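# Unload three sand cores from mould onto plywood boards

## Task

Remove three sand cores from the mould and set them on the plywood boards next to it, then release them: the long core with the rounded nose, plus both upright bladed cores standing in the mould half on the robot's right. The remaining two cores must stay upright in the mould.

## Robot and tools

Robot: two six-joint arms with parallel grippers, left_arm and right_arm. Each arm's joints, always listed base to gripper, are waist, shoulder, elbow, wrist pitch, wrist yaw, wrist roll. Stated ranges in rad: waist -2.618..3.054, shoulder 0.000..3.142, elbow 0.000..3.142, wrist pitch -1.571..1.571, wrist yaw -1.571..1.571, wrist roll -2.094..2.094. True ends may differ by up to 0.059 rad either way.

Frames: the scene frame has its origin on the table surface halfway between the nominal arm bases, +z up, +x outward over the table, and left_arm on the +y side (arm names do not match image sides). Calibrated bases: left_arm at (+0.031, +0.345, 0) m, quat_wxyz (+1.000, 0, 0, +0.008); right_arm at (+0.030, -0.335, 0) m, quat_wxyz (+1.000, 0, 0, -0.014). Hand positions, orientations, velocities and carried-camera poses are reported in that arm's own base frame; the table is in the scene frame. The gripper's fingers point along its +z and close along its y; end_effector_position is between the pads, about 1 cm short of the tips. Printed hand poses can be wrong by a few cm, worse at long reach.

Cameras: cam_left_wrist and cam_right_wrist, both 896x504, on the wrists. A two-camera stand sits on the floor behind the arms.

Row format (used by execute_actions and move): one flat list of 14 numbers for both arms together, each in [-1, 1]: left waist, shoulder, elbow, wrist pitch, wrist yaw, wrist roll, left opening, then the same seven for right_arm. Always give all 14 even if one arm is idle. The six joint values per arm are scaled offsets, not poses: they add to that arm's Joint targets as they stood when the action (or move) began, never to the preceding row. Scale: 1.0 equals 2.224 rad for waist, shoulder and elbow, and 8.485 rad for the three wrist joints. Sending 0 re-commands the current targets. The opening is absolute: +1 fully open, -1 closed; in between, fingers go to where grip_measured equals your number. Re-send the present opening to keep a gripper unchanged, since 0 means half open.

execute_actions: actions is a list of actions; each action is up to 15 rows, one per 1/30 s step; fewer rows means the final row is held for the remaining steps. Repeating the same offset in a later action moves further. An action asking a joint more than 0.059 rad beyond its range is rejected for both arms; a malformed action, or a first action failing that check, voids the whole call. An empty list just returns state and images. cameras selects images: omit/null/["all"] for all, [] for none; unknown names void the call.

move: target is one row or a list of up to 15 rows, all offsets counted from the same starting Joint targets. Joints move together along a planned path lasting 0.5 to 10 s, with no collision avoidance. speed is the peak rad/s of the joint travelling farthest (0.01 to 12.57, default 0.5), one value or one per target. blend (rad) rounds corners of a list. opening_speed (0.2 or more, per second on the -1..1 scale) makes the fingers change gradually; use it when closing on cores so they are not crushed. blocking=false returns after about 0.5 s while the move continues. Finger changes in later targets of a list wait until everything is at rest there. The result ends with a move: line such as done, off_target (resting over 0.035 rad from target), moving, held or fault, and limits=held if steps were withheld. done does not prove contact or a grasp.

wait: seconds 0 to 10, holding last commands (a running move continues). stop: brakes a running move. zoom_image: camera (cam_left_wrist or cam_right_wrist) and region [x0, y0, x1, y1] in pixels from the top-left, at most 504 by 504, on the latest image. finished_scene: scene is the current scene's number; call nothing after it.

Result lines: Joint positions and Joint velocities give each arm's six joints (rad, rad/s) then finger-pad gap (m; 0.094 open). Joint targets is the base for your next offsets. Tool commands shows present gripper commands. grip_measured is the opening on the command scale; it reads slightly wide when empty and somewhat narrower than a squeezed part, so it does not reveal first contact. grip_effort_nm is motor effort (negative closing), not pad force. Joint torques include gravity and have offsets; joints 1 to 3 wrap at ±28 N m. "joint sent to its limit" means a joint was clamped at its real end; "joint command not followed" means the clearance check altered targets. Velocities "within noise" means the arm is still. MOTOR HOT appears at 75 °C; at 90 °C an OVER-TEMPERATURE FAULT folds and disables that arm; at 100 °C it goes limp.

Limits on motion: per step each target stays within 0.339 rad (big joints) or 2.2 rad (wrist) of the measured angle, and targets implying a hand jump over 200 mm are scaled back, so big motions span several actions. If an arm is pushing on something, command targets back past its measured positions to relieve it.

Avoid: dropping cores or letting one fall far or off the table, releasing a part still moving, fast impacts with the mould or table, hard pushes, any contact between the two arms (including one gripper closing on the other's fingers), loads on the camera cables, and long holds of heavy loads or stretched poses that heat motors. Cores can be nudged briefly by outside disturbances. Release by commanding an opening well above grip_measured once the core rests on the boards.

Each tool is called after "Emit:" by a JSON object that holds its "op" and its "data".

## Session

Emit:
{"op": "execute_actions", "data": {"actions": []}}

Scene clock: 0.00 s.
left_arm: end_effector_position=(+0.3491, -0.0518, +0.2089) grip_measured=+1.000 grip_effort_nm=n/a end_effector_quat_wxyz=(+0.533, -0.007, +0.816, -0.226) | right_arm: end_effector_position=(+0.3047, +0.0784, +0.1820) grip_measured=+1.000 grip_effort_nm=n/a end_effector_quat_wxyz=(+0.477, +0.034, +0.863, +0.162)
Joint positions: left_arm=[0.064 1.008 0.577 0.059 0.429 -0.249 0.094] | right_arm=[0.21 0.845 0.563 -0.234 -0.068 0.329 0.094]
Joint velocities: within noise
Joint torques (N m): no reading
Heat: left arm: 32 °C; right arm: 33 °C.
Joint targets: left_arm=[0.064 1.000 0.586 0.062 0.431 -0.247] | right_arm=[0.210 0.838 0.575 -0.230 -0.068 0.327]
Tool commands: left_gripper/opening=+1.0 right_gripper/opening=+1.0

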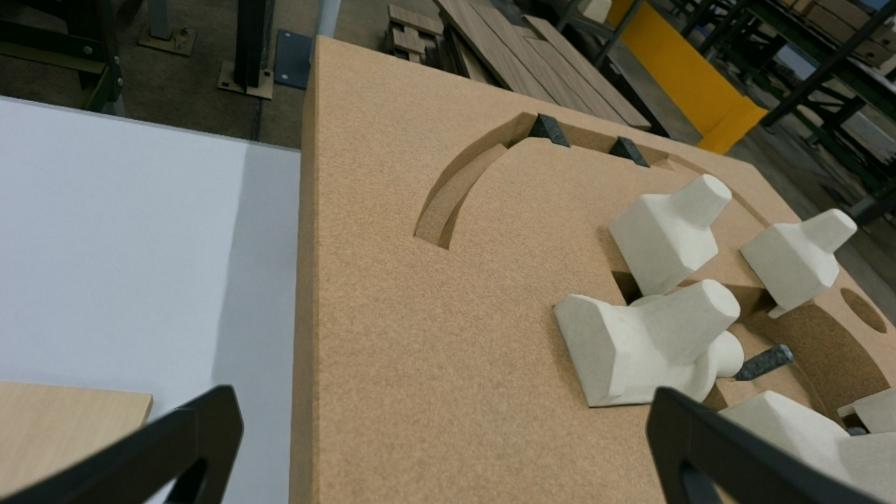

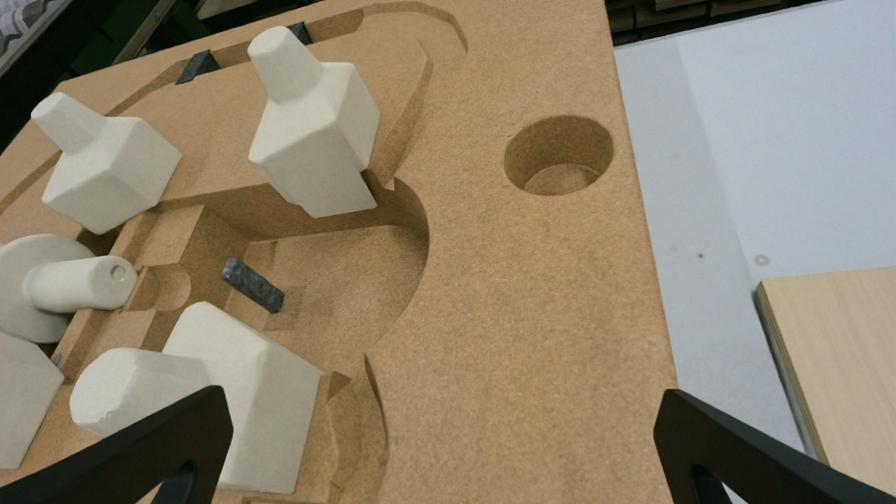

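Emit:
{"op": "move", "data": {"target": [-0.2536,0.1799,0.5670,-0.1428,-0.0508,0.0291,1,0.1304,0.2527,0.5719,-0.1084,0.008,-0.0385,1], "speed": 1.0}}

Scene clock: 7.20 s.
left_arm: end_effector_position=(+0.3168, -0.1714, +0.3729) grip_measured=+1.000 grip_effort_nm=0.027 end_effector_quat_wxyz=(+0.404, +0.221, +0.881, -0.108) | right_arm: end_effector_position=(+0.3175, +0.1732, +0.3695) grip_measured=+1.000 grip_effort_nm=0.027 end_effector_quat_wxyz=(+0.401, -0.221, +0.883, +0.106)
Joint positions: left_arm=[-0.494 1.391 1.826 -1.143 0.009 -0.006 0.094] | right_arm=[0.493 1.395 1.819 -1.139 -0.007 0.007 0.094]
Joint velocities: within noise
Joint torques (N m): left_arm=[-0.43 -3.21 6.35 1.82 -0.08 -0.01] | right_arm=[0.57 -3.45 7.31 1.18 0.07 -0.11]
Heat: left arm: 32 °C; right arm: 33 °C.
Joint targets: left_arm=[-0.500 1.400 1.847 -1.149 0.000 0.001] | right_arm=[0.499 1.400 1.847 -1.150 0.000 0.000]
move: done

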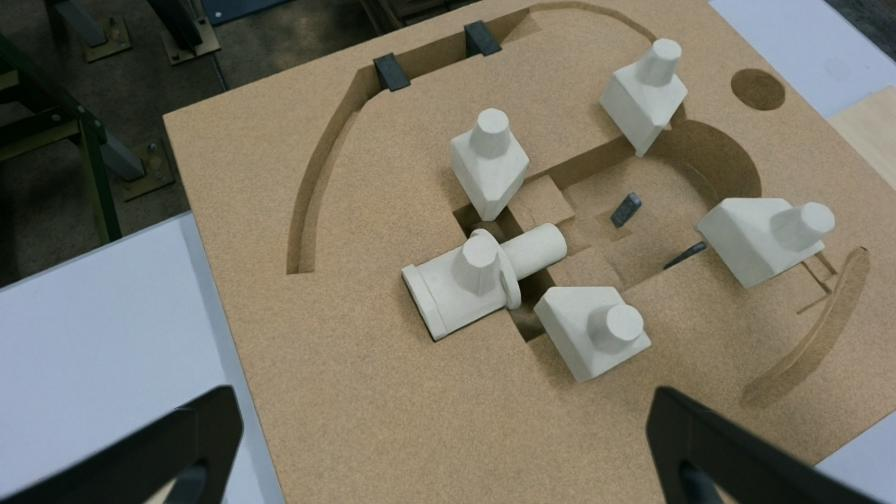

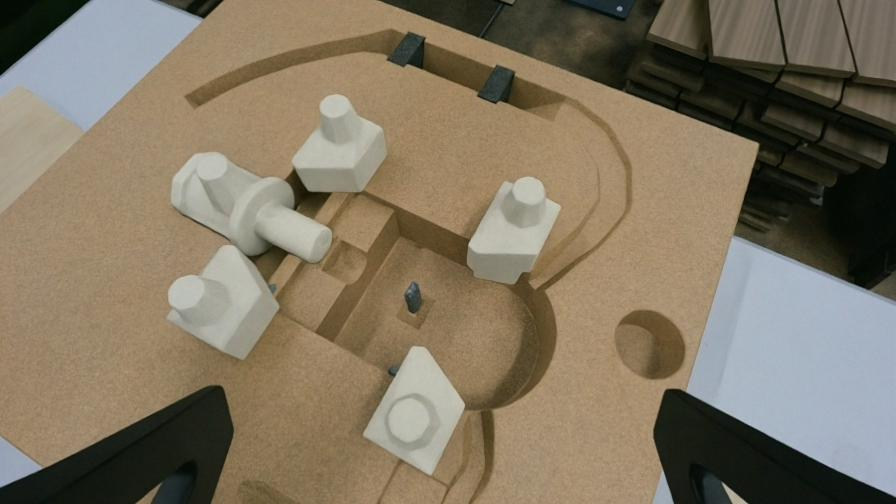

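Emit:
{"op": "move", "data": {"target": [-0.0216,0.3958,0.3052,-0.0431,0,0.1202,0.5,0.0252,0.1789,-0.0014,-0.0349,0,0.0648,0.7], "speed": 0.8}}

Scene clock: 39.90 s.
left_arm: end_effector_position=(+0.4189, -0.2508, +0.1964) grip_measured=+0.502 grip_effort_nm=-0.061 end_effector_quat_wxyz=(+0.146, +0.693, +0.705, +0.034) | right_arm: end_effector_position=(+0.3092, +0.1915, +0.1958) grip_measured=+0.703 grip_effort_nm=-0.125 end_effector_quat_wxyz=(+0.070, -0.003, +0.996, +0.046)
Joint positions: left_arm=[-0.541 2.269 2.503 -1.504 0.002 1.013 0.071] | right_arm=[0.549 1.795 1.824 -1.431 -0.006 0.542 0.08]
Joint velocities: within noise
Joint torques (N m): left_arm=[-0.62 -9.96 6.39 0.93 0.02 0.02] | right_arm=[0.58 -7.04 6.71 0.26 0.05 0.06]
Heat: left arm: 34 °C; right arm: 35 °C.
Joint targets: left_arm=[-0.548 2.281 2.526 -1.515 0.000 1.020] | right_arm=[0.555 1.798 1.844 -1.446 0.000 0.550]
move: done

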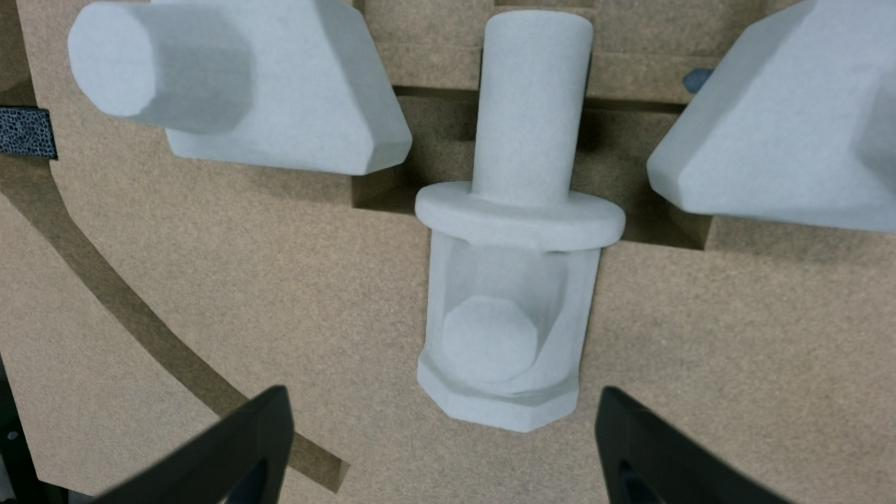

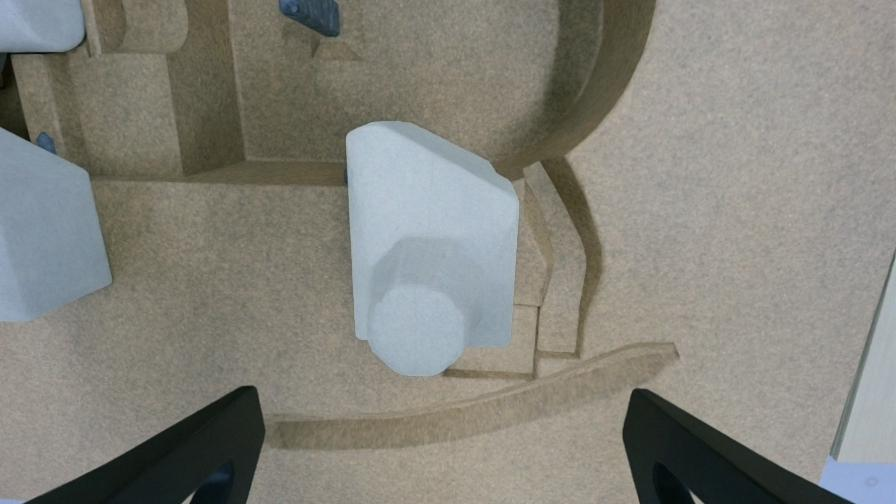

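Emit:
{"op": "move", "data": {"target": [[-0.0054,-0.0387,-0.1334,0.0226,0,0,0.5,0.009,0.0354,-0.0473,0.0099,0,0,0.7],[-0.0054,-0.0387,-0.1334,0.0226,0,0,-0.7,0.009,0.0354,-0.0473,0.0099,0,0,-0.7]], "speed": 0.3, "opening_speed": 0.7}}

Scene clock: 60.93 s.
left_arm: end_effector_position=(+0.4152, -0.2543, +0.1396) grip_measured=-0.177 grip_effort_nm=-1.004 end_effector_quat_wxyz=(+0.111, +0.701, +0.704, +0.027) | right_arm: end_effector_position=(+0.3070, +0.2001, +0.1508) grip_measured=-0.318 grip_effort_nm=-1.004 end_effector_quat_wxyz=(+0.029, -0.014, +0.999, +0.023)
Joint positions: left_arm=[-0.552 2.244 2.239 -1.336 -0.002 1.014 0.039] | right_arm=[0.571 1.869 1.747 -1.375 -0.008 0.543 0.032]
Joint velocities: within noise
Joint torques (N m): left_arm=[-0.59 -14.75 4.12 1.02 0.05 0] | right_arm=[0.39 -7.25 4.56 0.34 0.07 0.04]
Heat: left arm: 40 °C; right arm: 35 °C.
Joint targets: left_arm=[-0.560 2.194 2.230 -1.323 0.000 1.020] | right_arm=[0.575 1.877 1.739 -1.362 0.000 0.550]
move: off_target (left_arm); target 2's new numbers were sent with left_arm's shoulder 0.049 rad from that target; left_arm: the shoulder is farthest, 0.049 rad from its target

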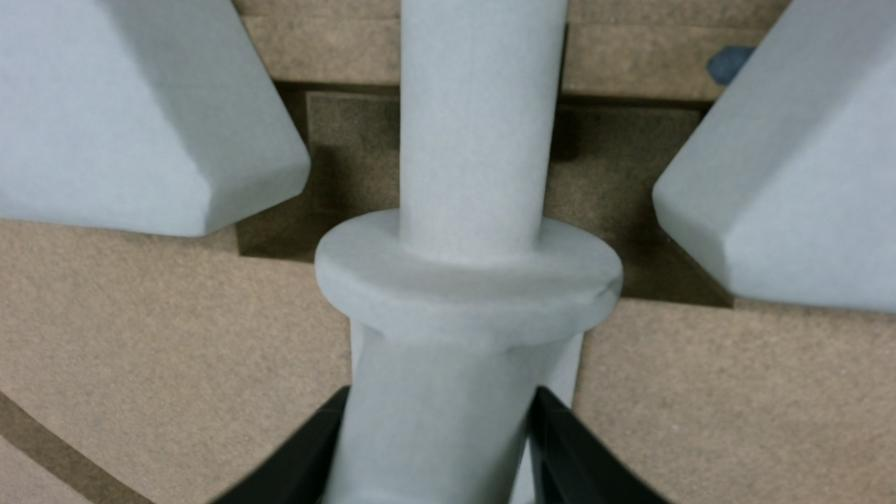

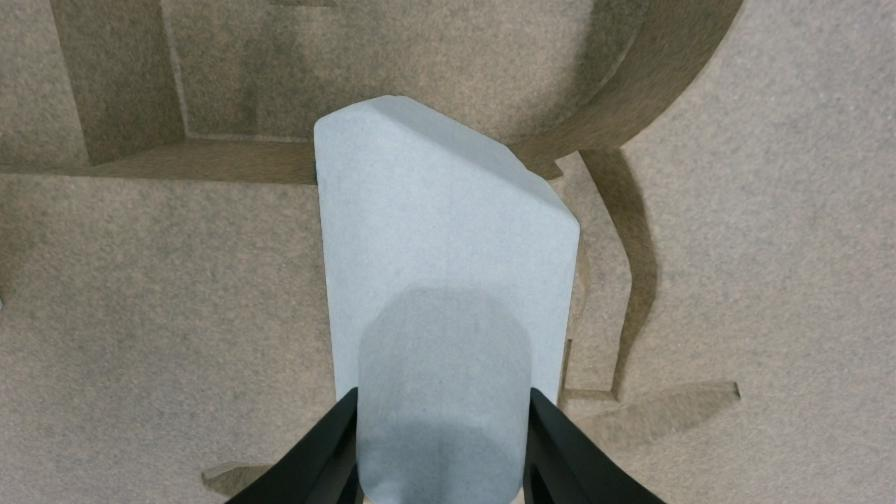

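Emit:
{"op": "move", "data": {"target": [[0,-0.0189,0.0432,-0.006,0,0,-0.7,0,-0.014,0.0585,-0.0109,0,0,-0.7],[0,-0.049,0.0764,-0.0061,0,0,-0.7,0,-0.018,0.1214,-0.0211,0,0,-0.7]], "speed": 0.2, "blend": 0.03}}

Scene clock: 71.27 s.
left_arm: end_effector_position=(+0.4112, -0.2518, +0.2046) grip_measured=-0.178 grip_effort_nm=-0.994 end_effector_quat_wxyz=(+0.165, +0.695, +0.698, +0.040) | right_arm: end_effector_position=(+0.3069, +0.2000, +0.2055) grip_measured=-0.319 grip_effort_nm=-1.004 end_effector_quat_wxyz=(+0.050, -0.014, +0.998, +0.036)
Joint positions: left_arm=[-0.552 2.168 2.353 -1.414 -0.002 1.015 0.039] | right_arm=[0.571 1.869 1.965 -1.544 -0.008 0.544 0.032]
Joint velocities: within noise
Joint torques (N m): left_arm=[-0.55 -16.64 8.57 1.5 0.05 0.01] | right_arm=[0.42 -10.28 8.51 0.35 0.07 0.03]
Heat: left arm: 47 °C; right arm: 37 °C.
Joint targets: left_arm=[-0.560 2.085 2.400 -1.375 0.000 1.020] | right_arm=[0.575 1.837 2.009 -1.541 0.000 0.550]
move: off_target (left_arm, right_arm); left_arm: the shoulder is farthest, 0.083 rad from its target; right_arm: the elbow is farthest, 0.044 rad from its target

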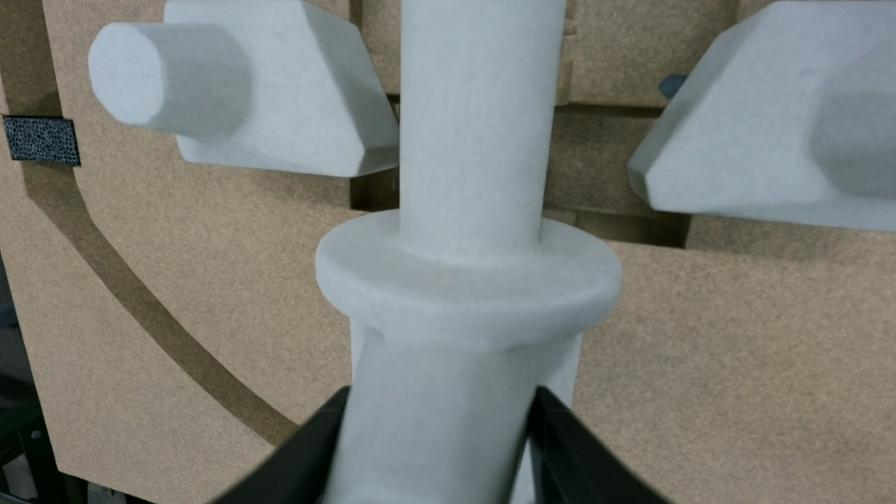

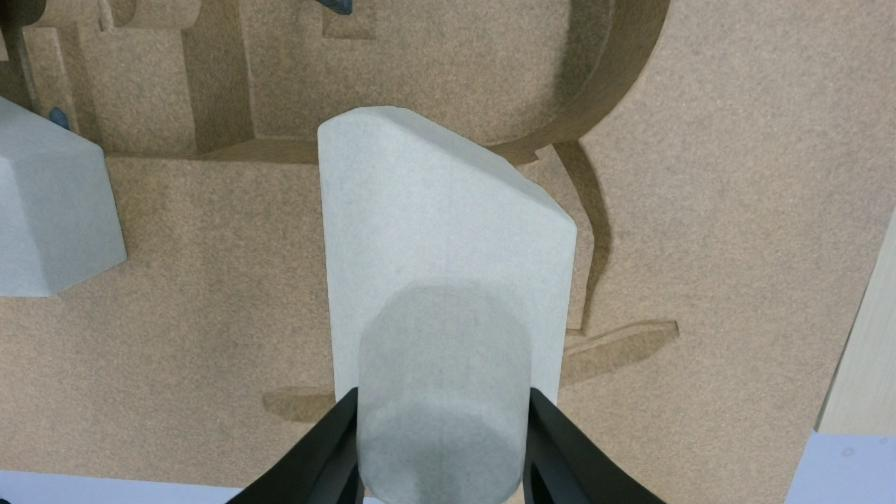

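Emit:
{"op": "move", "data": {"target": [[0,-0.04,0,0,0,0,-0.7,-0.3934,-0.1965,-0.0728,0.0111,-0.0354,-0.1179,-0.7],[0.3975,-0.263,-0.2896,-0.0196,-0.0154,-0.0702,-0.7,-0.7244,-0.0638,-0.5036,0.0915,-0.1567,-0.2499,-0.7]], "speed": 0.7, "blend": 0.1}}

Scene clock: 100.73 s.
left_arm: end_effector_position=(+0.2697, +0.1146, +0.2451) grip_measured=-0.178 grip_effort_nm=-1.009 end_effector_quat_wxyz=(+0.069, +0.048, +0.992, +0.094) | right_arm: end_effector_position=(+0.2801, -0.1383, +0.1091) grip_measured=-0.319 grip_effort_nm=-1.004 end_effector_quat_wxyz=(+0.544, -0.206, +0.797, +0.165)
Joint positions: left_arm=[0.322 1.551 1.748 -1.57 -0.124 0.432 0.039] | right_arm=[-1.033 1.701 0.885 -0.78 -1.209 -1.557 0.032]
Joint velocities: within noise
Joint torques (N m): left_arm=[0.2 -8.99 4.92 1.13 -0.15 -0.15] | right_arm=[-0.28 -6.11 4.64 0.22 -1.59 -0.18]
Heat: left arm: 53 °C; right arm: 41 °C.
Joint targets: left_arm=[0.324 1.500 1.755 -1.541 -0.131 0.425] | right_arm=[-1.036 1.695 0.889 -0.765 -1.330 -1.570]
move: off_target (left_arm, right_arm); left_arm: the shoulder is farthest, 0.051 rad from its target; right_arm: the wrist yaw is farthest, 0.121 rad from its target

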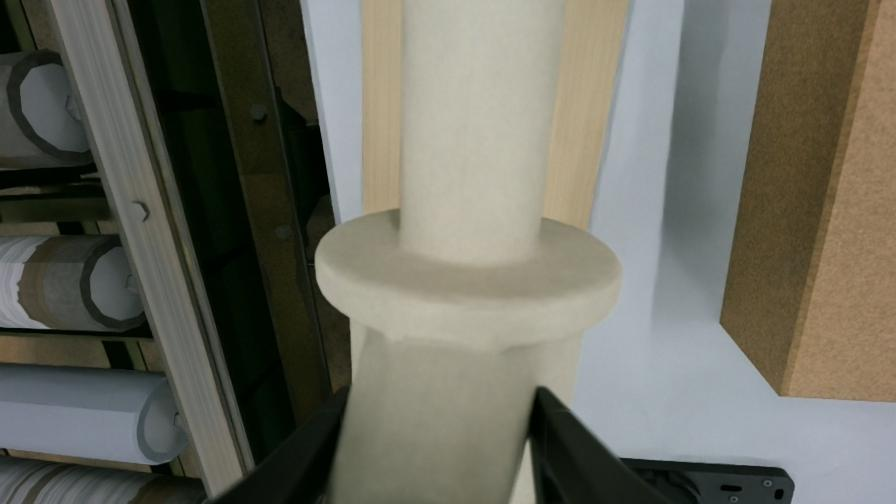

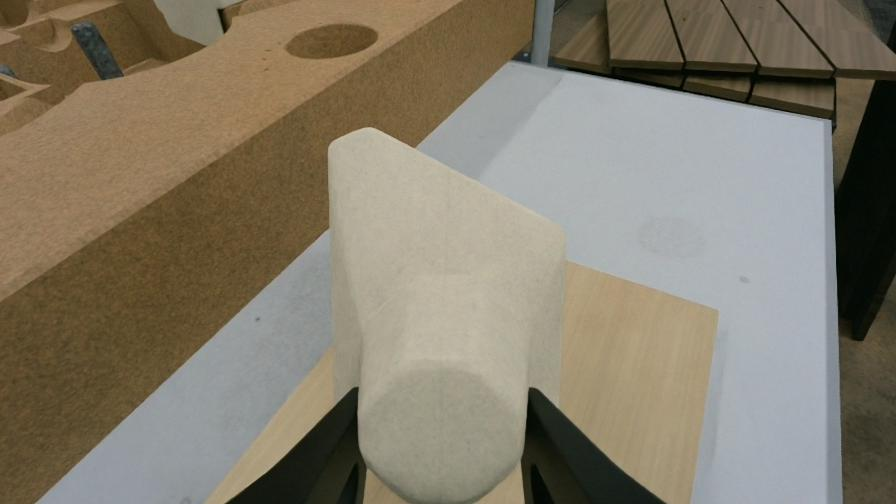

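Emit:
{"op": "move", "data": {"target": [[0.0126,0.0431,-0.1943,0.0561,0.0045,0.0218,-0.7,-0.045,0.087,-0.0012,0.0231,0,0,-0.7],[0.0126,0.054,-0.2731,0.0797,0.0045,0.0218,-0.7,-0.045,0.1214,-0.0121,0.035,0,0,-0.7]], "speed": [0.5, 0.1]}}

Scene clock: 127.70 s.
left_arm: end_effector_position=(+0.2981, +0.1257, +0.1008) grip_measured=-0.178 grip_effort_nm=-0.999 end_effector_quat_wxyz=(+0.072, +0.125, +0.986, +0.088) | right_arm: end_effector_position=(+0.2793, -0.1840, +0.0521) grip_measured=-0.319 grip_effort_nm=-0.999 end_effector_quat_wxyz=(+0.580, -0.174, +0.784, +0.133)
Joint positions: left_arm=[0.345 1.579 1.19 -0.974 -0.091 0.607 0.039] | right_arm=[-1.128 1.954 0.869 -0.487 -1.276 -1.566 0.032]
Joint velocities: within noise
Joint torques (N m): left_arm=[0.5 -2.88 1.43 2.02 -0.04 -0.02] | right_arm=[-0.68 -6.04 3.02 0.31 -0.99 -0.1]
Heat: left arm: 43 °C; right arm: 38 °C.
Joint targets: left_arm=[0.352 1.621 1.148 -0.865 -0.093 0.609] | right_arm=[-1.136 1.965 0.862 -0.468 -1.329 -1.571]
move: off_target (left_arm, right_arm); left_arm: the wrist pitch is farthest, 0.109 rad from its target; right_arm: the wrist yaw is farthest, 0.054 rad from its target

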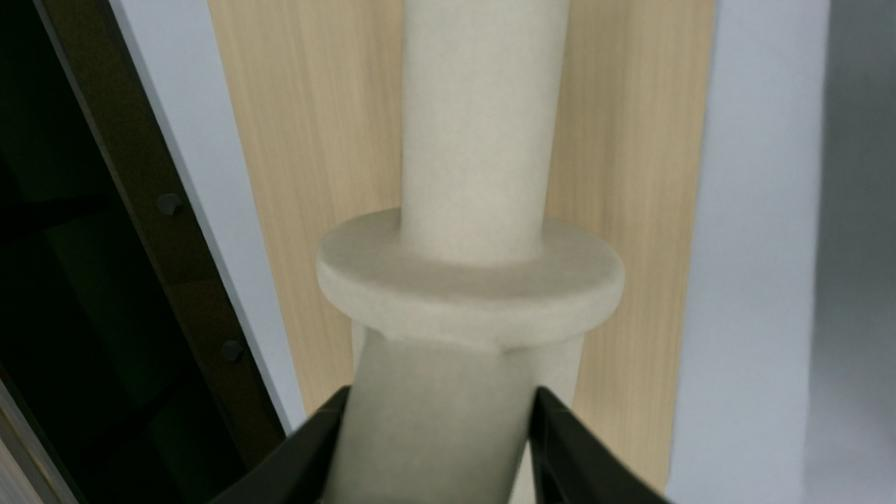

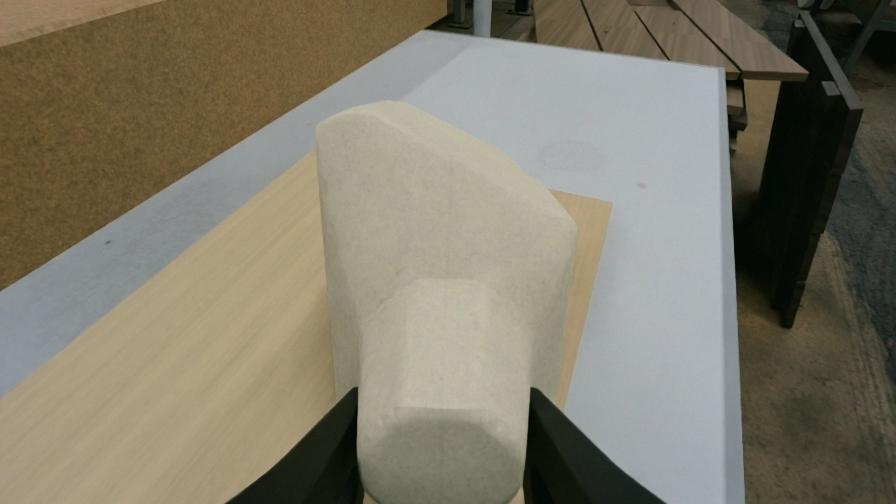

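Emit:
{"op": "move", "data": {"target": [[0,-0.0115,0.0235,-0.0095,0,0,-0.7,0.0292,-0.0344,0.0108,-0.0119,0,0,-0.7],[0,-0.0115,0.0235,-0.0095,0,0,0.15,0.0292,0.0135,-0.0045,0.0047,0,0,-0.7]], "speed": [0.3, 0.1], "opening_speed": 0.5}}

Scene clock: 139.93 s.
left_arm: end_effector_position=(+0.3022, +0.1271, +0.1018) grip_measured=+0.148 grip_effort_nm=0.125 end_effector_quat_wxyz=(+0.079, +0.125, +0.985, +0.091) | right_arm: end_effector_position=(+0.2896, -0.1678, +0.0481) grip_measured=-0.319 grip_effort_nm=-1.004 end_effector_quat_wxyz=(+0.588, -0.194, +0.771, +0.149)
Joint positions: left_arm=[0.345 1.581 1.193 -0.959 -0.091 0.607 0.054] | right_arm=[-1.075 1.981 0.859 -0.451 -1.303 -1.57 0.032]
Joint velocities: within noise
Joint torques (N m): left_arm=[0.53 -4.92 5.53 1 -0.04 -0.04] | right_arm=[0.36 -5.85 2.82 0.34 -0.74 -0.04]
Heat: left arm: 40 °C; right arm: 37 °C.
Joint targets: left_arm=[0.352 1.595 1.200 -0.945 -0.093 0.610] | right_arm=[-1.071 1.995 0.852 -0.428 -1.329 -1.571]
move: done

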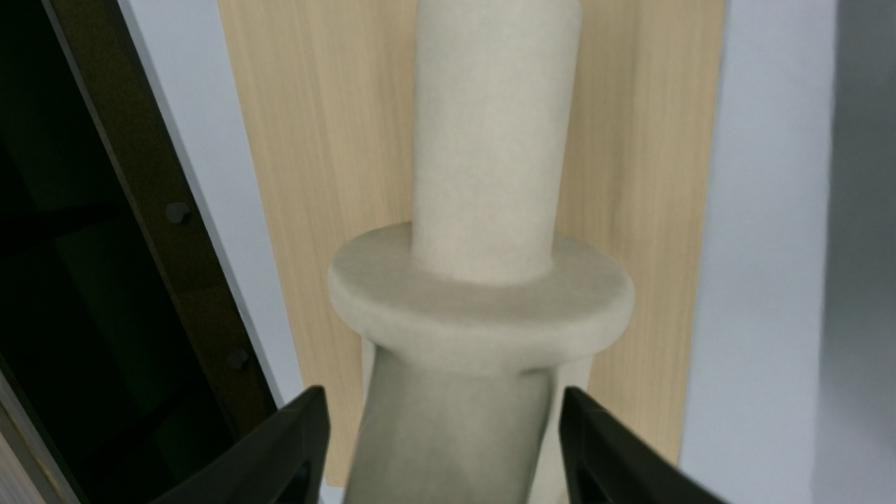

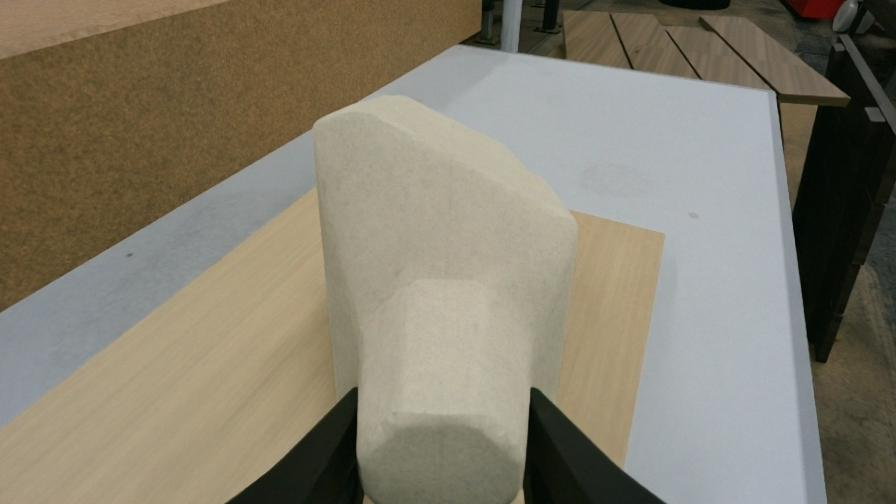

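Emit:
{"op": "move", "data": {"target": [[0,0,0,0,0,0,0.45,0,0,0,0,0,0,-0.7],[0,0,0.2473,-0.0589,0,0,0.45,0,0.018,-0.0045,0.0053,0,0,-0.7]], "speed": [0.5, 0.4], "opening_speed": 1.0}}

Scene clock: 148.43 s.
left_arm: end_effector_position=(+0.3009, +0.1266, +0.2372) grip_measured=+0.448 grip_effort_nm=0.125 end_effector_quat_wxyz=(+0.103, +0.123, +0.982, +0.104) | right_arm: end_effector_position=(+0.2913, -0.1689, +0.0416) grip_measured=-0.319 grip_effort_nm=-1.009 end_effector_quat_wxyz=(+0.598, -0.198, +0.763, +0.146)
Joint positions: left_arm=[0.345 1.584 1.729 -1.437 -0.091 0.607 0.068] | right_arm=[-1.075 2.017 0.853 -0.395 -1.325 -1.573 0.032]
Joint velocities: within noise
Joint torques (N m): left_arm=[0.54 -4.85 6.34 0.9 -0.05 -0.01] | right_arm=[0.35 -5.65 2.39 0.25 -0.53 -0.01]
Heat: left arm: 39 °C; right arm: 37 °C.
Joint targets: left_arm=[0.352 1.595 1.750 -1.445 -0.093 0.610] | right_arm=[-1.071 2.035 0.842 -0.383 -1.329 -1.570]
move: done

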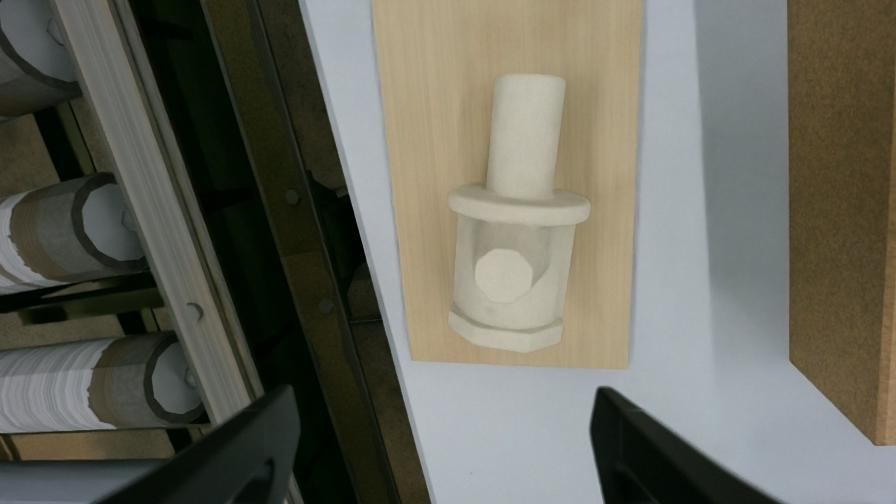

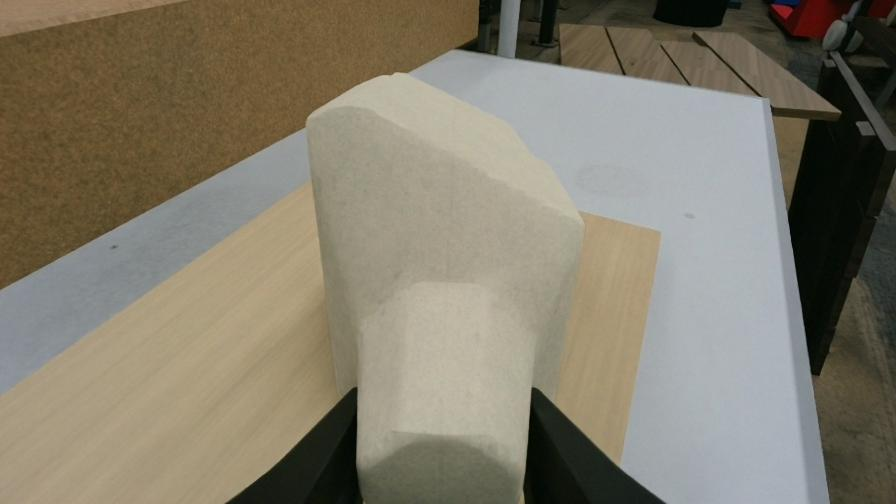

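Emit:
{"op": "move", "data": {"target": [[0,0,0,0,0,0,0.45,0,0.0121,-0.003,0.0036,0,0,-0.7],[0,0,0,0,0,0,0.45,0,0.0121,-0.003,0.0036,0,0,0.15]], "speed": 0.1, "opening_speed": 0.5, "cameras": ["cam_right_wrist"]}}

Scene clock: 154.57 s.
left_arm: end_effector_position=(+0.3007, +0.1265, +0.2371) grip_measured=+0.448 grip_effort_nm=0.125 end_effector_quat_wxyz=(+0.103, +0.123, +0.982, +0.103) | right_arm: end_effector_position=(+0.2916, -0.1689, +0.0344) grip_measured=+0.147 grip_effort_nm=0.183 end_effector_quat_wxyz=(+0.599, -0.197, +0.762, +0.146)
Joint positions: left_arm=[0.345 1.584 1.729 -1.437 -0.091 0.607 0.068] | right_arm=[-1.075 2.043 0.847 -0.359 -1.33 -1.568 0.054]
Joint velocities: within noise
Joint torques (N m): left_arm=[0.57 -4.86 6.38 0.89 -0.05 -0.03] | right_arm=[0.38 -5.71 2.15 0.21 -0.49 -0.09]
Heat: left arm: 38 °C; right arm: 37 °C.
Joint targets: left_arm=[0.352 1.595 1.750 -1.445 -0.093 0.610] | right_arm=[-1.071 2.062 0.835 -0.353 -1.330 -1.571]
move: done
Images, in order (width x height): cam_right_wrist 896x504.

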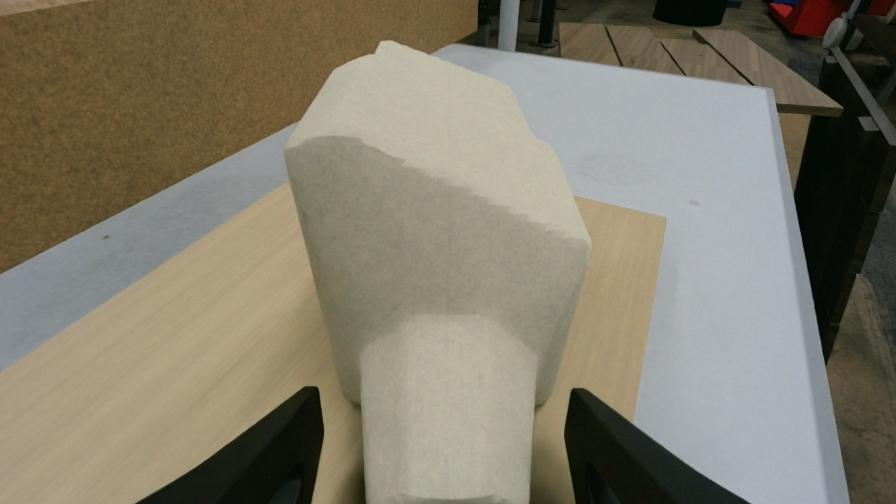

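Emit:
{"op": "move", "data": {"target": [[0,0,0,0,0,0,0.45,0,-0.1808,0.0247,-0.0468,0,0,0.15],[0,0,0,0,0,0,0.45,0.3017,-0.2977,0.455,-0.1116,0.1332,0.1498,0.15],[0,0,0,0,0,0,0.45,0.6502,0.0451,0.6307,-0.0851,0.1567,0.1852,0.8]], "speed": [0.5, 1.0, 0.8], "blend": [0.05, 0.2, 0], "cameras": ["cam_right_wrist"]}}

Scene clock: 167.93 s.
left_arm: end_effector_position=(+0.3007, +0.1265, +0.2371) grip_measured=+0.448 grip_effort_nm=0.120 end_effector_quat_wxyz=(+0.103, +0.123, +0.982, +0.103) | right_arm: end_effector_position=(+0.4961, +0.1998, +0.1883) grip_measured=+0.797 grip_effort_nm=0.178 end_effector_quat_wxyz=(+0.251, -0.185, +0.949, +0.050)
Joint positions: left_arm=[0.345 1.584 1.729 -1.437 -0.091 0.607 0.068] | right_arm=[0.379 2.169 2.207 -1.093 -0.006 -0.005 0.084]
Joint velocities: within noise
Joint torques (N m): left_arm=[0.51 -4.9 6.38 0.9 -0.05 -0.03] | right_arm=[-0.34 -10.99 8.06 1.06 0.05 0.02]
Heat: left arm: 38 °C; right arm: 38 °C.
Joint targets: left_arm=[0.352 1.595 1.750 -1.445 -0.093 0.610] | right_arm=[0.375 2.162 2.238 -1.074 0.000 0.001]
move: done
Images, in order (width x height): cam_right_wrist 896x504.

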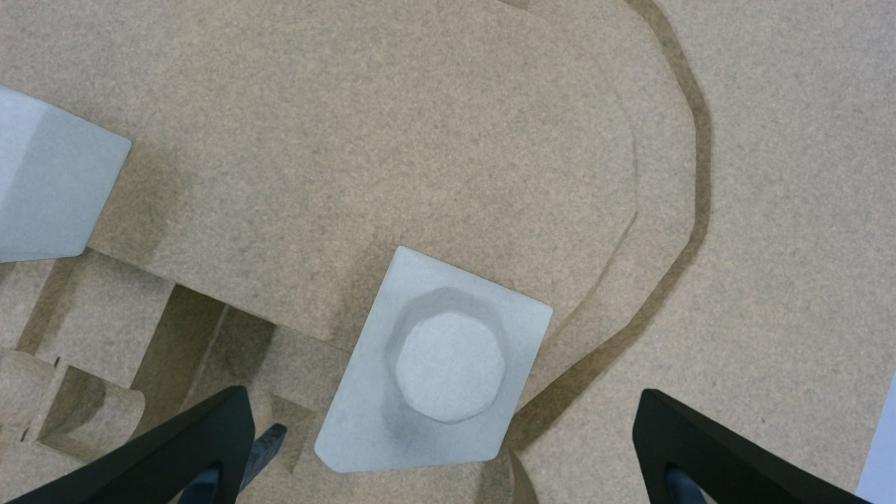

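Emit:
{"op": "move", "data": {"target": [[0,0,0,0,0,0,0.45,0.001,0.027,-0.0286,0.0021,0,0,0.8],[0,0,0,0,0,0,0.45,0.001,0.027,-0.0286,0.0021,0,0,-0.6]], "speed": 0.2, "opening_speed": 0.7, "cameras": ["cam_right_wrist"]}}

Scene clock: 176.17 s.
left_arm: end_effector_position=(+0.3007, +0.1265, +0.2371) grip_measured=+0.448 grip_effort_nm=0.125 end_effector_quat_wxyz=(+0.103, +0.123, +0.982, +0.103) | right_arm: end_effector_position=(+0.4983, +0.2003, +0.1559) grip_measured=-0.307 grip_effort_nm=-1.004 end_effector_quat_wxyz=(+0.224, -0.186, +0.956, +0.044)
Joint positions: left_arm=[0.345 1.584 1.729 -1.437 -0.091 0.607 0.068] | right_arm=[0.379 2.216 2.18 -1.074 -0.004 -0.005 0.033]
Joint velocities: within noise
Joint torques (N m): left_arm=[0.55 -4.78 6.37 0.89 -0.06 -0.04] | right_arm=[-0.13 -10.36 5.23 0.98 0.02 0.03]
Heat: left arm: 38 °C; right arm: 41 °C.
Joint targets: left_arm=[0.352 1.595 1.750 -1.445 -0.093 0.610] | right_arm=[0.378 2.223 2.174 -1.057 0.000 0.001]
move: done
Images, in order (width x height): cam_right_wrist 896x504.

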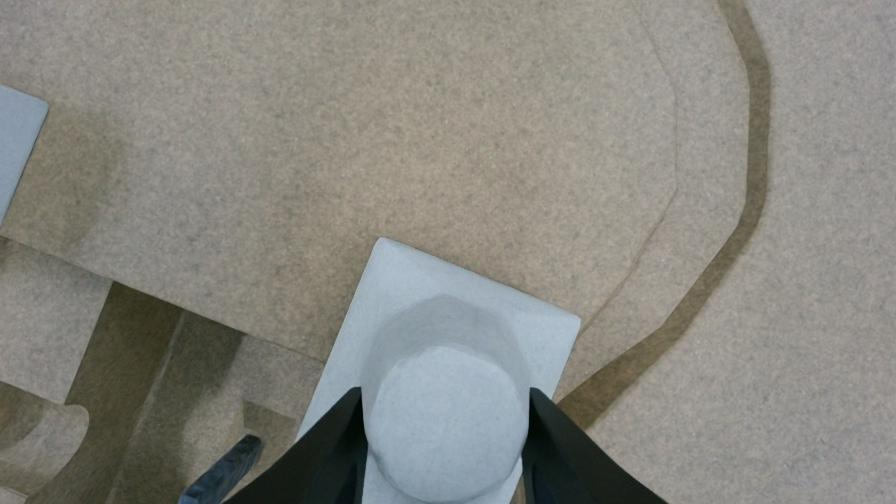

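Emit:
{"op": "move", "data": {"target": [[0,0,0,0,0,0,0.45,0,-0.0315,0.0342,-0.0027,0,0,-0.6],[0,0,0,0,0,0,0.45,0,-0.0863,0.0162,0.0079,0,0,-0.6]], "speed": 0.2, "blend": 0.03, "cameras": ["cam_right_wrist"]}}

Scene clock: 186.83 s.
left_arm: end_effector_position=(+0.3007, +0.1265, +0.2371) grip_measured=+0.448 grip_effort_nm=0.125 end_effector_quat_wxyz=(+0.103, +0.123, +0.982, +0.103) | right_arm: end_effector_position=(+0.4948, +0.1989, +0.2308) grip_measured=-0.308 grip_effort_nm=-1.004 end_effector_quat_wxyz=(+0.301, -0.182, +0.934, +0.059)
Joint positions: left_arm=[0.345 1.584 1.729 -1.437 -0.091 0.607 0.068] | right_arm=[0.379 2.084 2.19 -1.053 -0.004 -0.005 0.033]
Joint velocities: within noise
Joint torques (N m): left_arm=[0.49 -4.85 6.43 0.89 -0.05 -0.02] | right_arm=[-0.13 -14.32 7.19 1.65 0.03 0.02]
Heat: left arm: 38 °C; right arm: 42 °C.
Joint targets: left_arm=[0.352 1.595 1.750 -1.445 -0.093 0.610] | right_arm=[0.378 2.030 2.211 -0.990 0.000 0.001]
move: off_target (right_arm); right_arm: the wrist pitch is farthest, 0.063 rad from its target
Images, in order (width x height): cam_right_wrist 896x504.

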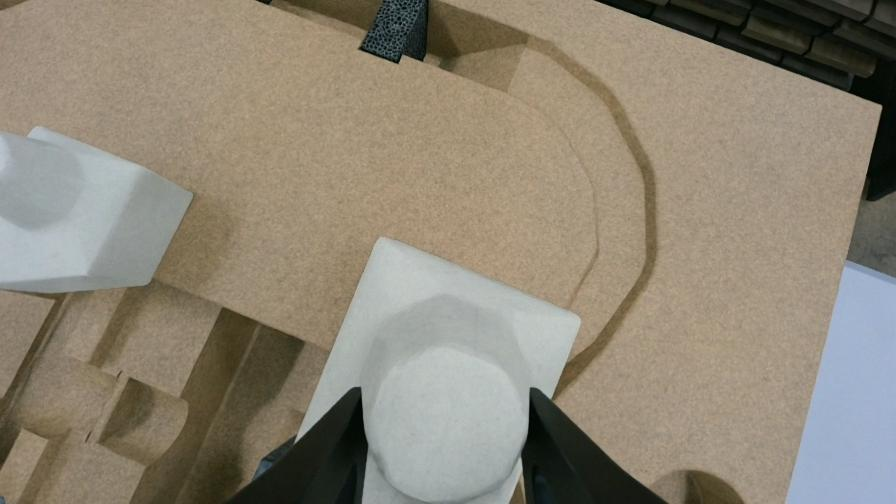

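Emit:
{"op": "move", "data": {"target": [[0,0,0,0,0,0,0.45,-0.3948,-0.2833,-0.1637,-0.0539,-0.0354,-0.0589,-0.6],[0,0,0,0,0,0,0.45,-0.8121,-0.3282,-0.6344,-0.0483,-0.1626,-0.2252,-0.6],[0,0,0,0,0,0,0.45,-0.8121,-0.2907,-0.7397,-0.0109,-0.1626,-0.2252,-0.6]], "speed": [0.8, 0.8, 0.3], "blend": [0.1, 0.05, 0], "cameras": ["cam_right_wrist"]}}

Scene clock: 221.97 s.
left_arm: end_effector_position=(+0.3007, +0.1265, +0.2371) grip_measured=+0.448 grip_effort_nm=0.125 end_effector_quat_wxyz=(+0.103, +0.123, +0.982, +0.103) | right_arm: end_effector_position=(+0.1934, -0.1155, +0.1258) grip_measured=-0.309 grip_effort_nm=-0.999 end_effector_quat_wxyz=(+0.600, -0.093, +0.791, +0.077)
Joint positions: left_arm=[0.345 1.584 1.729 -1.437 -0.091 0.607 0.068] | right_arm=[-1.421 1.383 0.567 -1.082 -1.284 -1.9 0.032]
Joint velocities: within noise
Joint torques (N m): left_arm=[0.58 -4.81 6.34 0.89 -0.06 -0.02] | right_arm=[-0.64 -2.69 3.86 -0.29 -1.38 -0.14]
Heat: left arm: 37 °C; right arm: 56 °C.
Joint targets: left_arm=[0.352 1.595 1.750 -1.445 -0.093 0.610] | right_arm=[-1.429 1.384 0.565 -1.082 -1.380 -1.910]
move: off_target (right_arm); right_arm: the wrist yaw is farthest, 0.096 rad from its target
Images, in order (width x height): cam_right_wrist 896x504.

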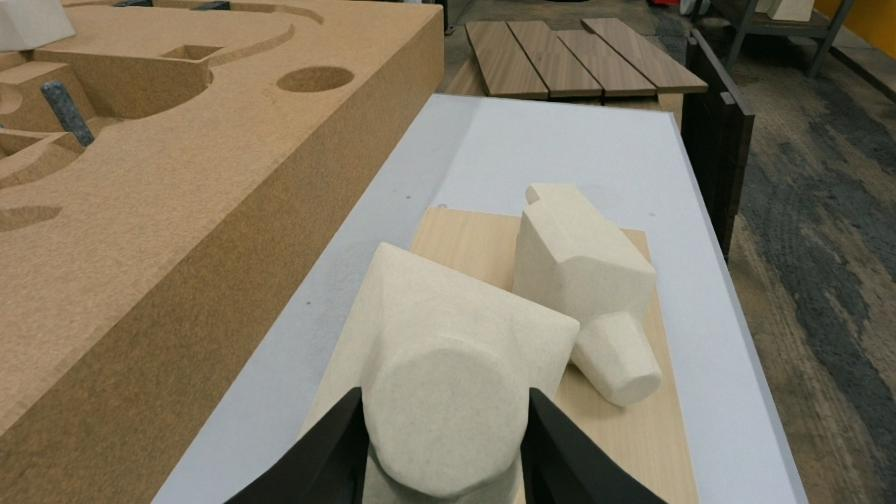

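Emit:
{"op": "move", "data": {"target": [0,0,0,0,0,0,0.45,-0.0135,0.0625,-0.0397,0.0269,0,0,-0.6], "speed": 0.25, "cameras": ["cam_right_wrist"]}}

Scene clock: 234.73 s.
left_arm: end_effector_position=(+0.3007, +0.1265, +0.2371) grip_measured=+0.448 grip_effort_nm=0.115 end_effector_quat_wxyz=(+0.103, +0.123, +0.982, +0.103) | right_arm: end_effector_position=(+0.1922, -0.1222, +0.0962) grip_measured=-0.309 grip_effort_nm=-1.009 end_effector_quat_wxyz=(+0.620, -0.069, +0.779, +0.070)
Joint positions: left_arm=[0.345 1.584 1.729 -1.437 -0.091 0.607 0.068] | right_arm=[-1.451 1.517 0.483 -0.882 -1.332 -1.901 0.032]
Joint velocities: within noise
Joint torques (N m): left_arm=[0.47 -4.83 6.34 0.89 -0.05 -0.02] | right_arm=[-0.65 -2.71 2.86 -0.03 -0.92 -0.13]
Heat: left arm: 37 °C; right arm: 45 °C.
Joint targets: left_arm=[0.352 1.595 1.750 -1.445 -0.093 0.610] | right_arm=[-1.459 1.523 0.477 -0.854 -1.379 -1.910]
move: off_target (right_arm); right_arm: the wrist yaw is farthest, 0.048 rad from its target
Images, in order (width x height): cam_right_wrist 896x504.

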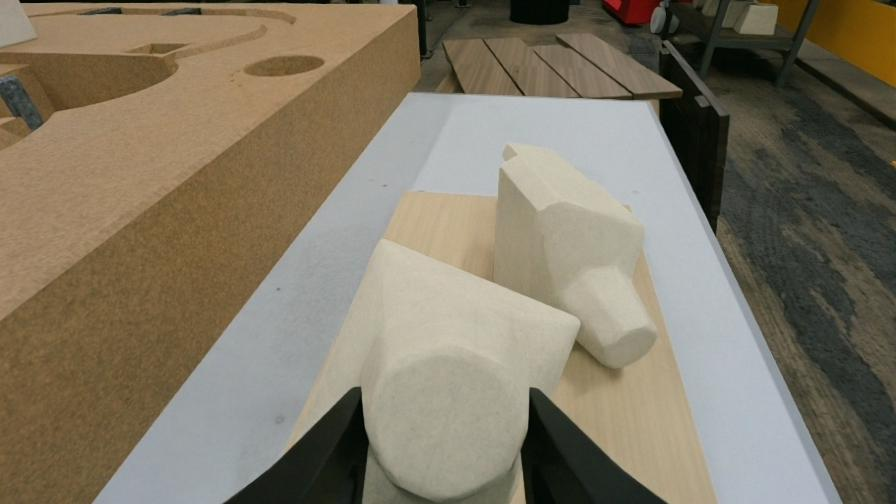

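Emit:
{"op": "move", "data": {"target": [0,0,0,0,0,0,0.45,0,0.080,-0.0231,0.027,0,0,-0.6], "speed": 0.12, "cameras": ["cam_right_wrist"]}}

Scene clock: 239.73 s.
left_arm: end_effector_position=(+0.3007, +0.1265, +0.2371) grip_measured=+0.448 grip_effort_nm=0.120 end_effector_quat_wxyz=(+0.103, +0.123, +0.982, +0.103) | right_arm: end_effector_position=(+0.1940, -0.1268, +0.0651) grip_measured=-0.321 grip_effort_nm=-1.004 end_effector_quat_wxyz=(+0.632, -0.070, +0.769, +0.061)
Joint positions: left_arm=[0.345 1.584 1.729 -1.437 -0.091 0.607 0.068] | right_arm=[-1.452 1.692 0.434 -0.647 -1.366 -1.905 0.032]
Joint velocities: within noise
Joint torques (N m): left_arm=[0.5 -4.9 6.42 0.87 -0.04 -0.03] | right_arm=[-0.61 -3.07 1.88 -0.06 -0.6 -0.09]
Heat: left arm: 37 °C; right arm: 43 °C.
Joint targets: left_arm=[0.352 1.595 1.750 -1.445 -0.093 0.610] | right_arm=[-1.459 1.701 0.425 -0.625 -1.380 -1.910]
move: done
Images, in order (width x height): cam_right_wrist 896x504.

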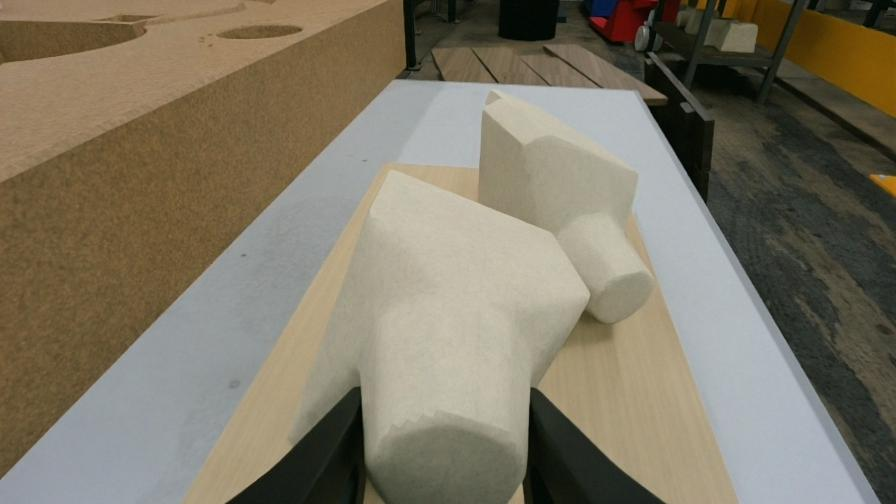

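Emit:
{"op": "move", "data": {"target": [0,0,0,0,0,0,0.45,0,0.0300,-0.0086,0.0102,0,0,-0.6], "speed": 0.08, "cameras": ["cam_right_wrist"]}}

Scene clock: 244.30 s.
left_arm: end_effector_position=(+0.3007, +0.1265, +0.2371) grip_measured=+0.448 grip_effort_nm=0.120 end_effector_quat_wxyz=(+0.103, +0.123, +0.982, +0.103) | right_arm: end_effector_position=(+0.1944, -0.1262, +0.0546) grip_measured=-0.328 grip_effort_nm=-1.004 end_effector_quat_wxyz=(+0.638, -0.067, +0.765, +0.061)
Joint positions: left_arm=[0.345 1.584 1.729 -1.437 -0.091 0.607 0.068] | right_arm=[-1.452 1.758 0.416 -0.566 -1.38 -1.906 0.032]
Joint velocities: within noise
Joint torques (N m): left_arm=[0.51 -4.85 6.38 0.9 -0.05 -0.04] | right_arm=[-0.58 -3.18 1.39 0 -0.46 -0.09]
Heat: left arm: 37 °C; right arm: 41 °C.
Joint targets: left_arm=[0.352 1.595 1.750 -1.445 -0.093 0.610] | right_arm=[-1.459 1.768 0.406 -0.538 -1.380 -1.910]
move: done
Images, in order (width x height): cam_right_wrist 896x504.

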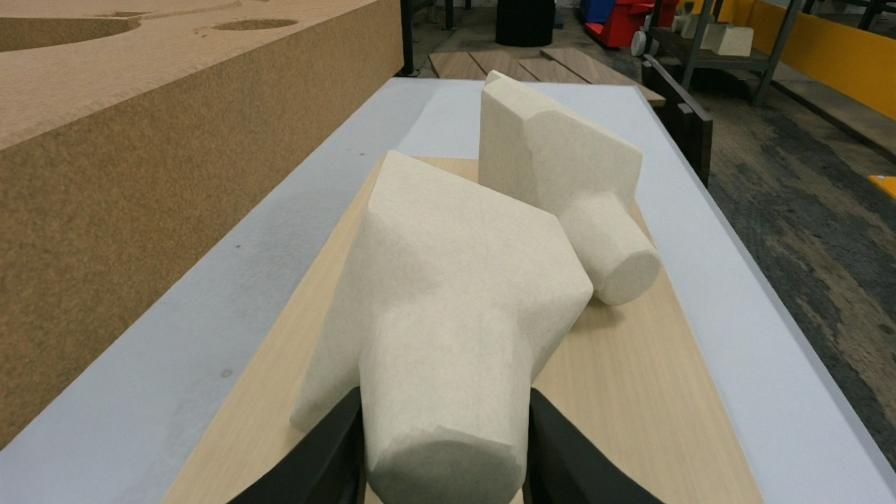

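Emit:
{"op": "move", "data": {"target": [0,0,0,0,0,0,0.45,0,0.0200,-0.0040,0.0065,0,0,-0.6], "speed": 0.06, "cameras": ["cam_right_wrist"]}}

Scene clock: 248.20 s.
left_arm: end_effector_position=(+0.3007, +0.1265, +0.2371) grip_measured=+0.448 grip_effort_nm=0.115 end_effector_quat_wxyz=(+0.103, +0.123, +0.982, +0.103) | right_arm: end_effector_position=(+0.1942, -0.1256, +0.0476) grip_measured=-0.332 grip_effort_nm=-1.004 end_effector_quat_wxyz=(+0.640, -0.062, +0.763, +0.063)
Joint positions: left_arm=[0.345 1.584 1.729 -1.437 -0.091 0.607 0.068] | right_arm=[-1.454 1.802 0.406 -0.517 -1.386 -1.902 0.031]
Joint velocities: within noise
Joint torques (N m): left_arm=[0.49 -4.89 6.35 0.88 -0.07 -0.04] | right_arm=[-0.36 -3.28 1.21 0.01 -0.4 -0.14]
Heat: left arm: 37 °C; right arm: 40 °C.
Joint targets: left_arm=[0.352 1.595 1.750 -1.445 -0.093 0.610] | right_arm=[-1.459 1.812 0.397 -0.483 -1.379 -1.910]
move: done
Images, in order (width x height): cam_right_wrist 896x504.

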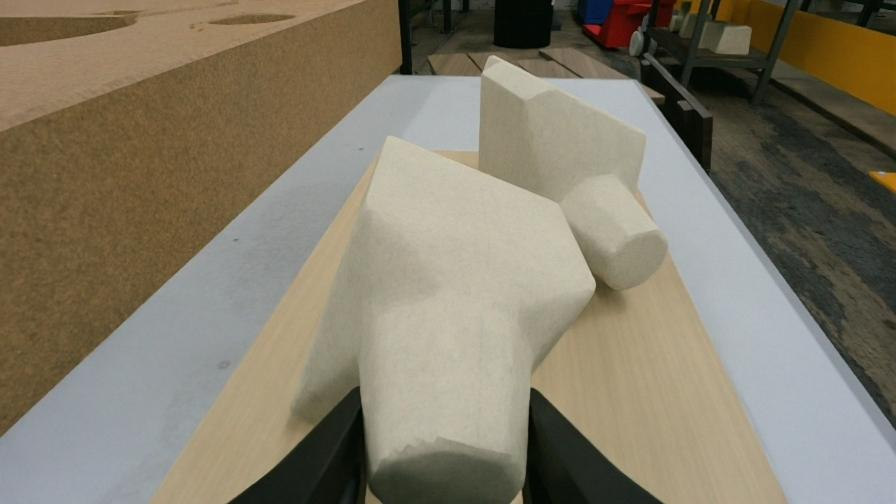

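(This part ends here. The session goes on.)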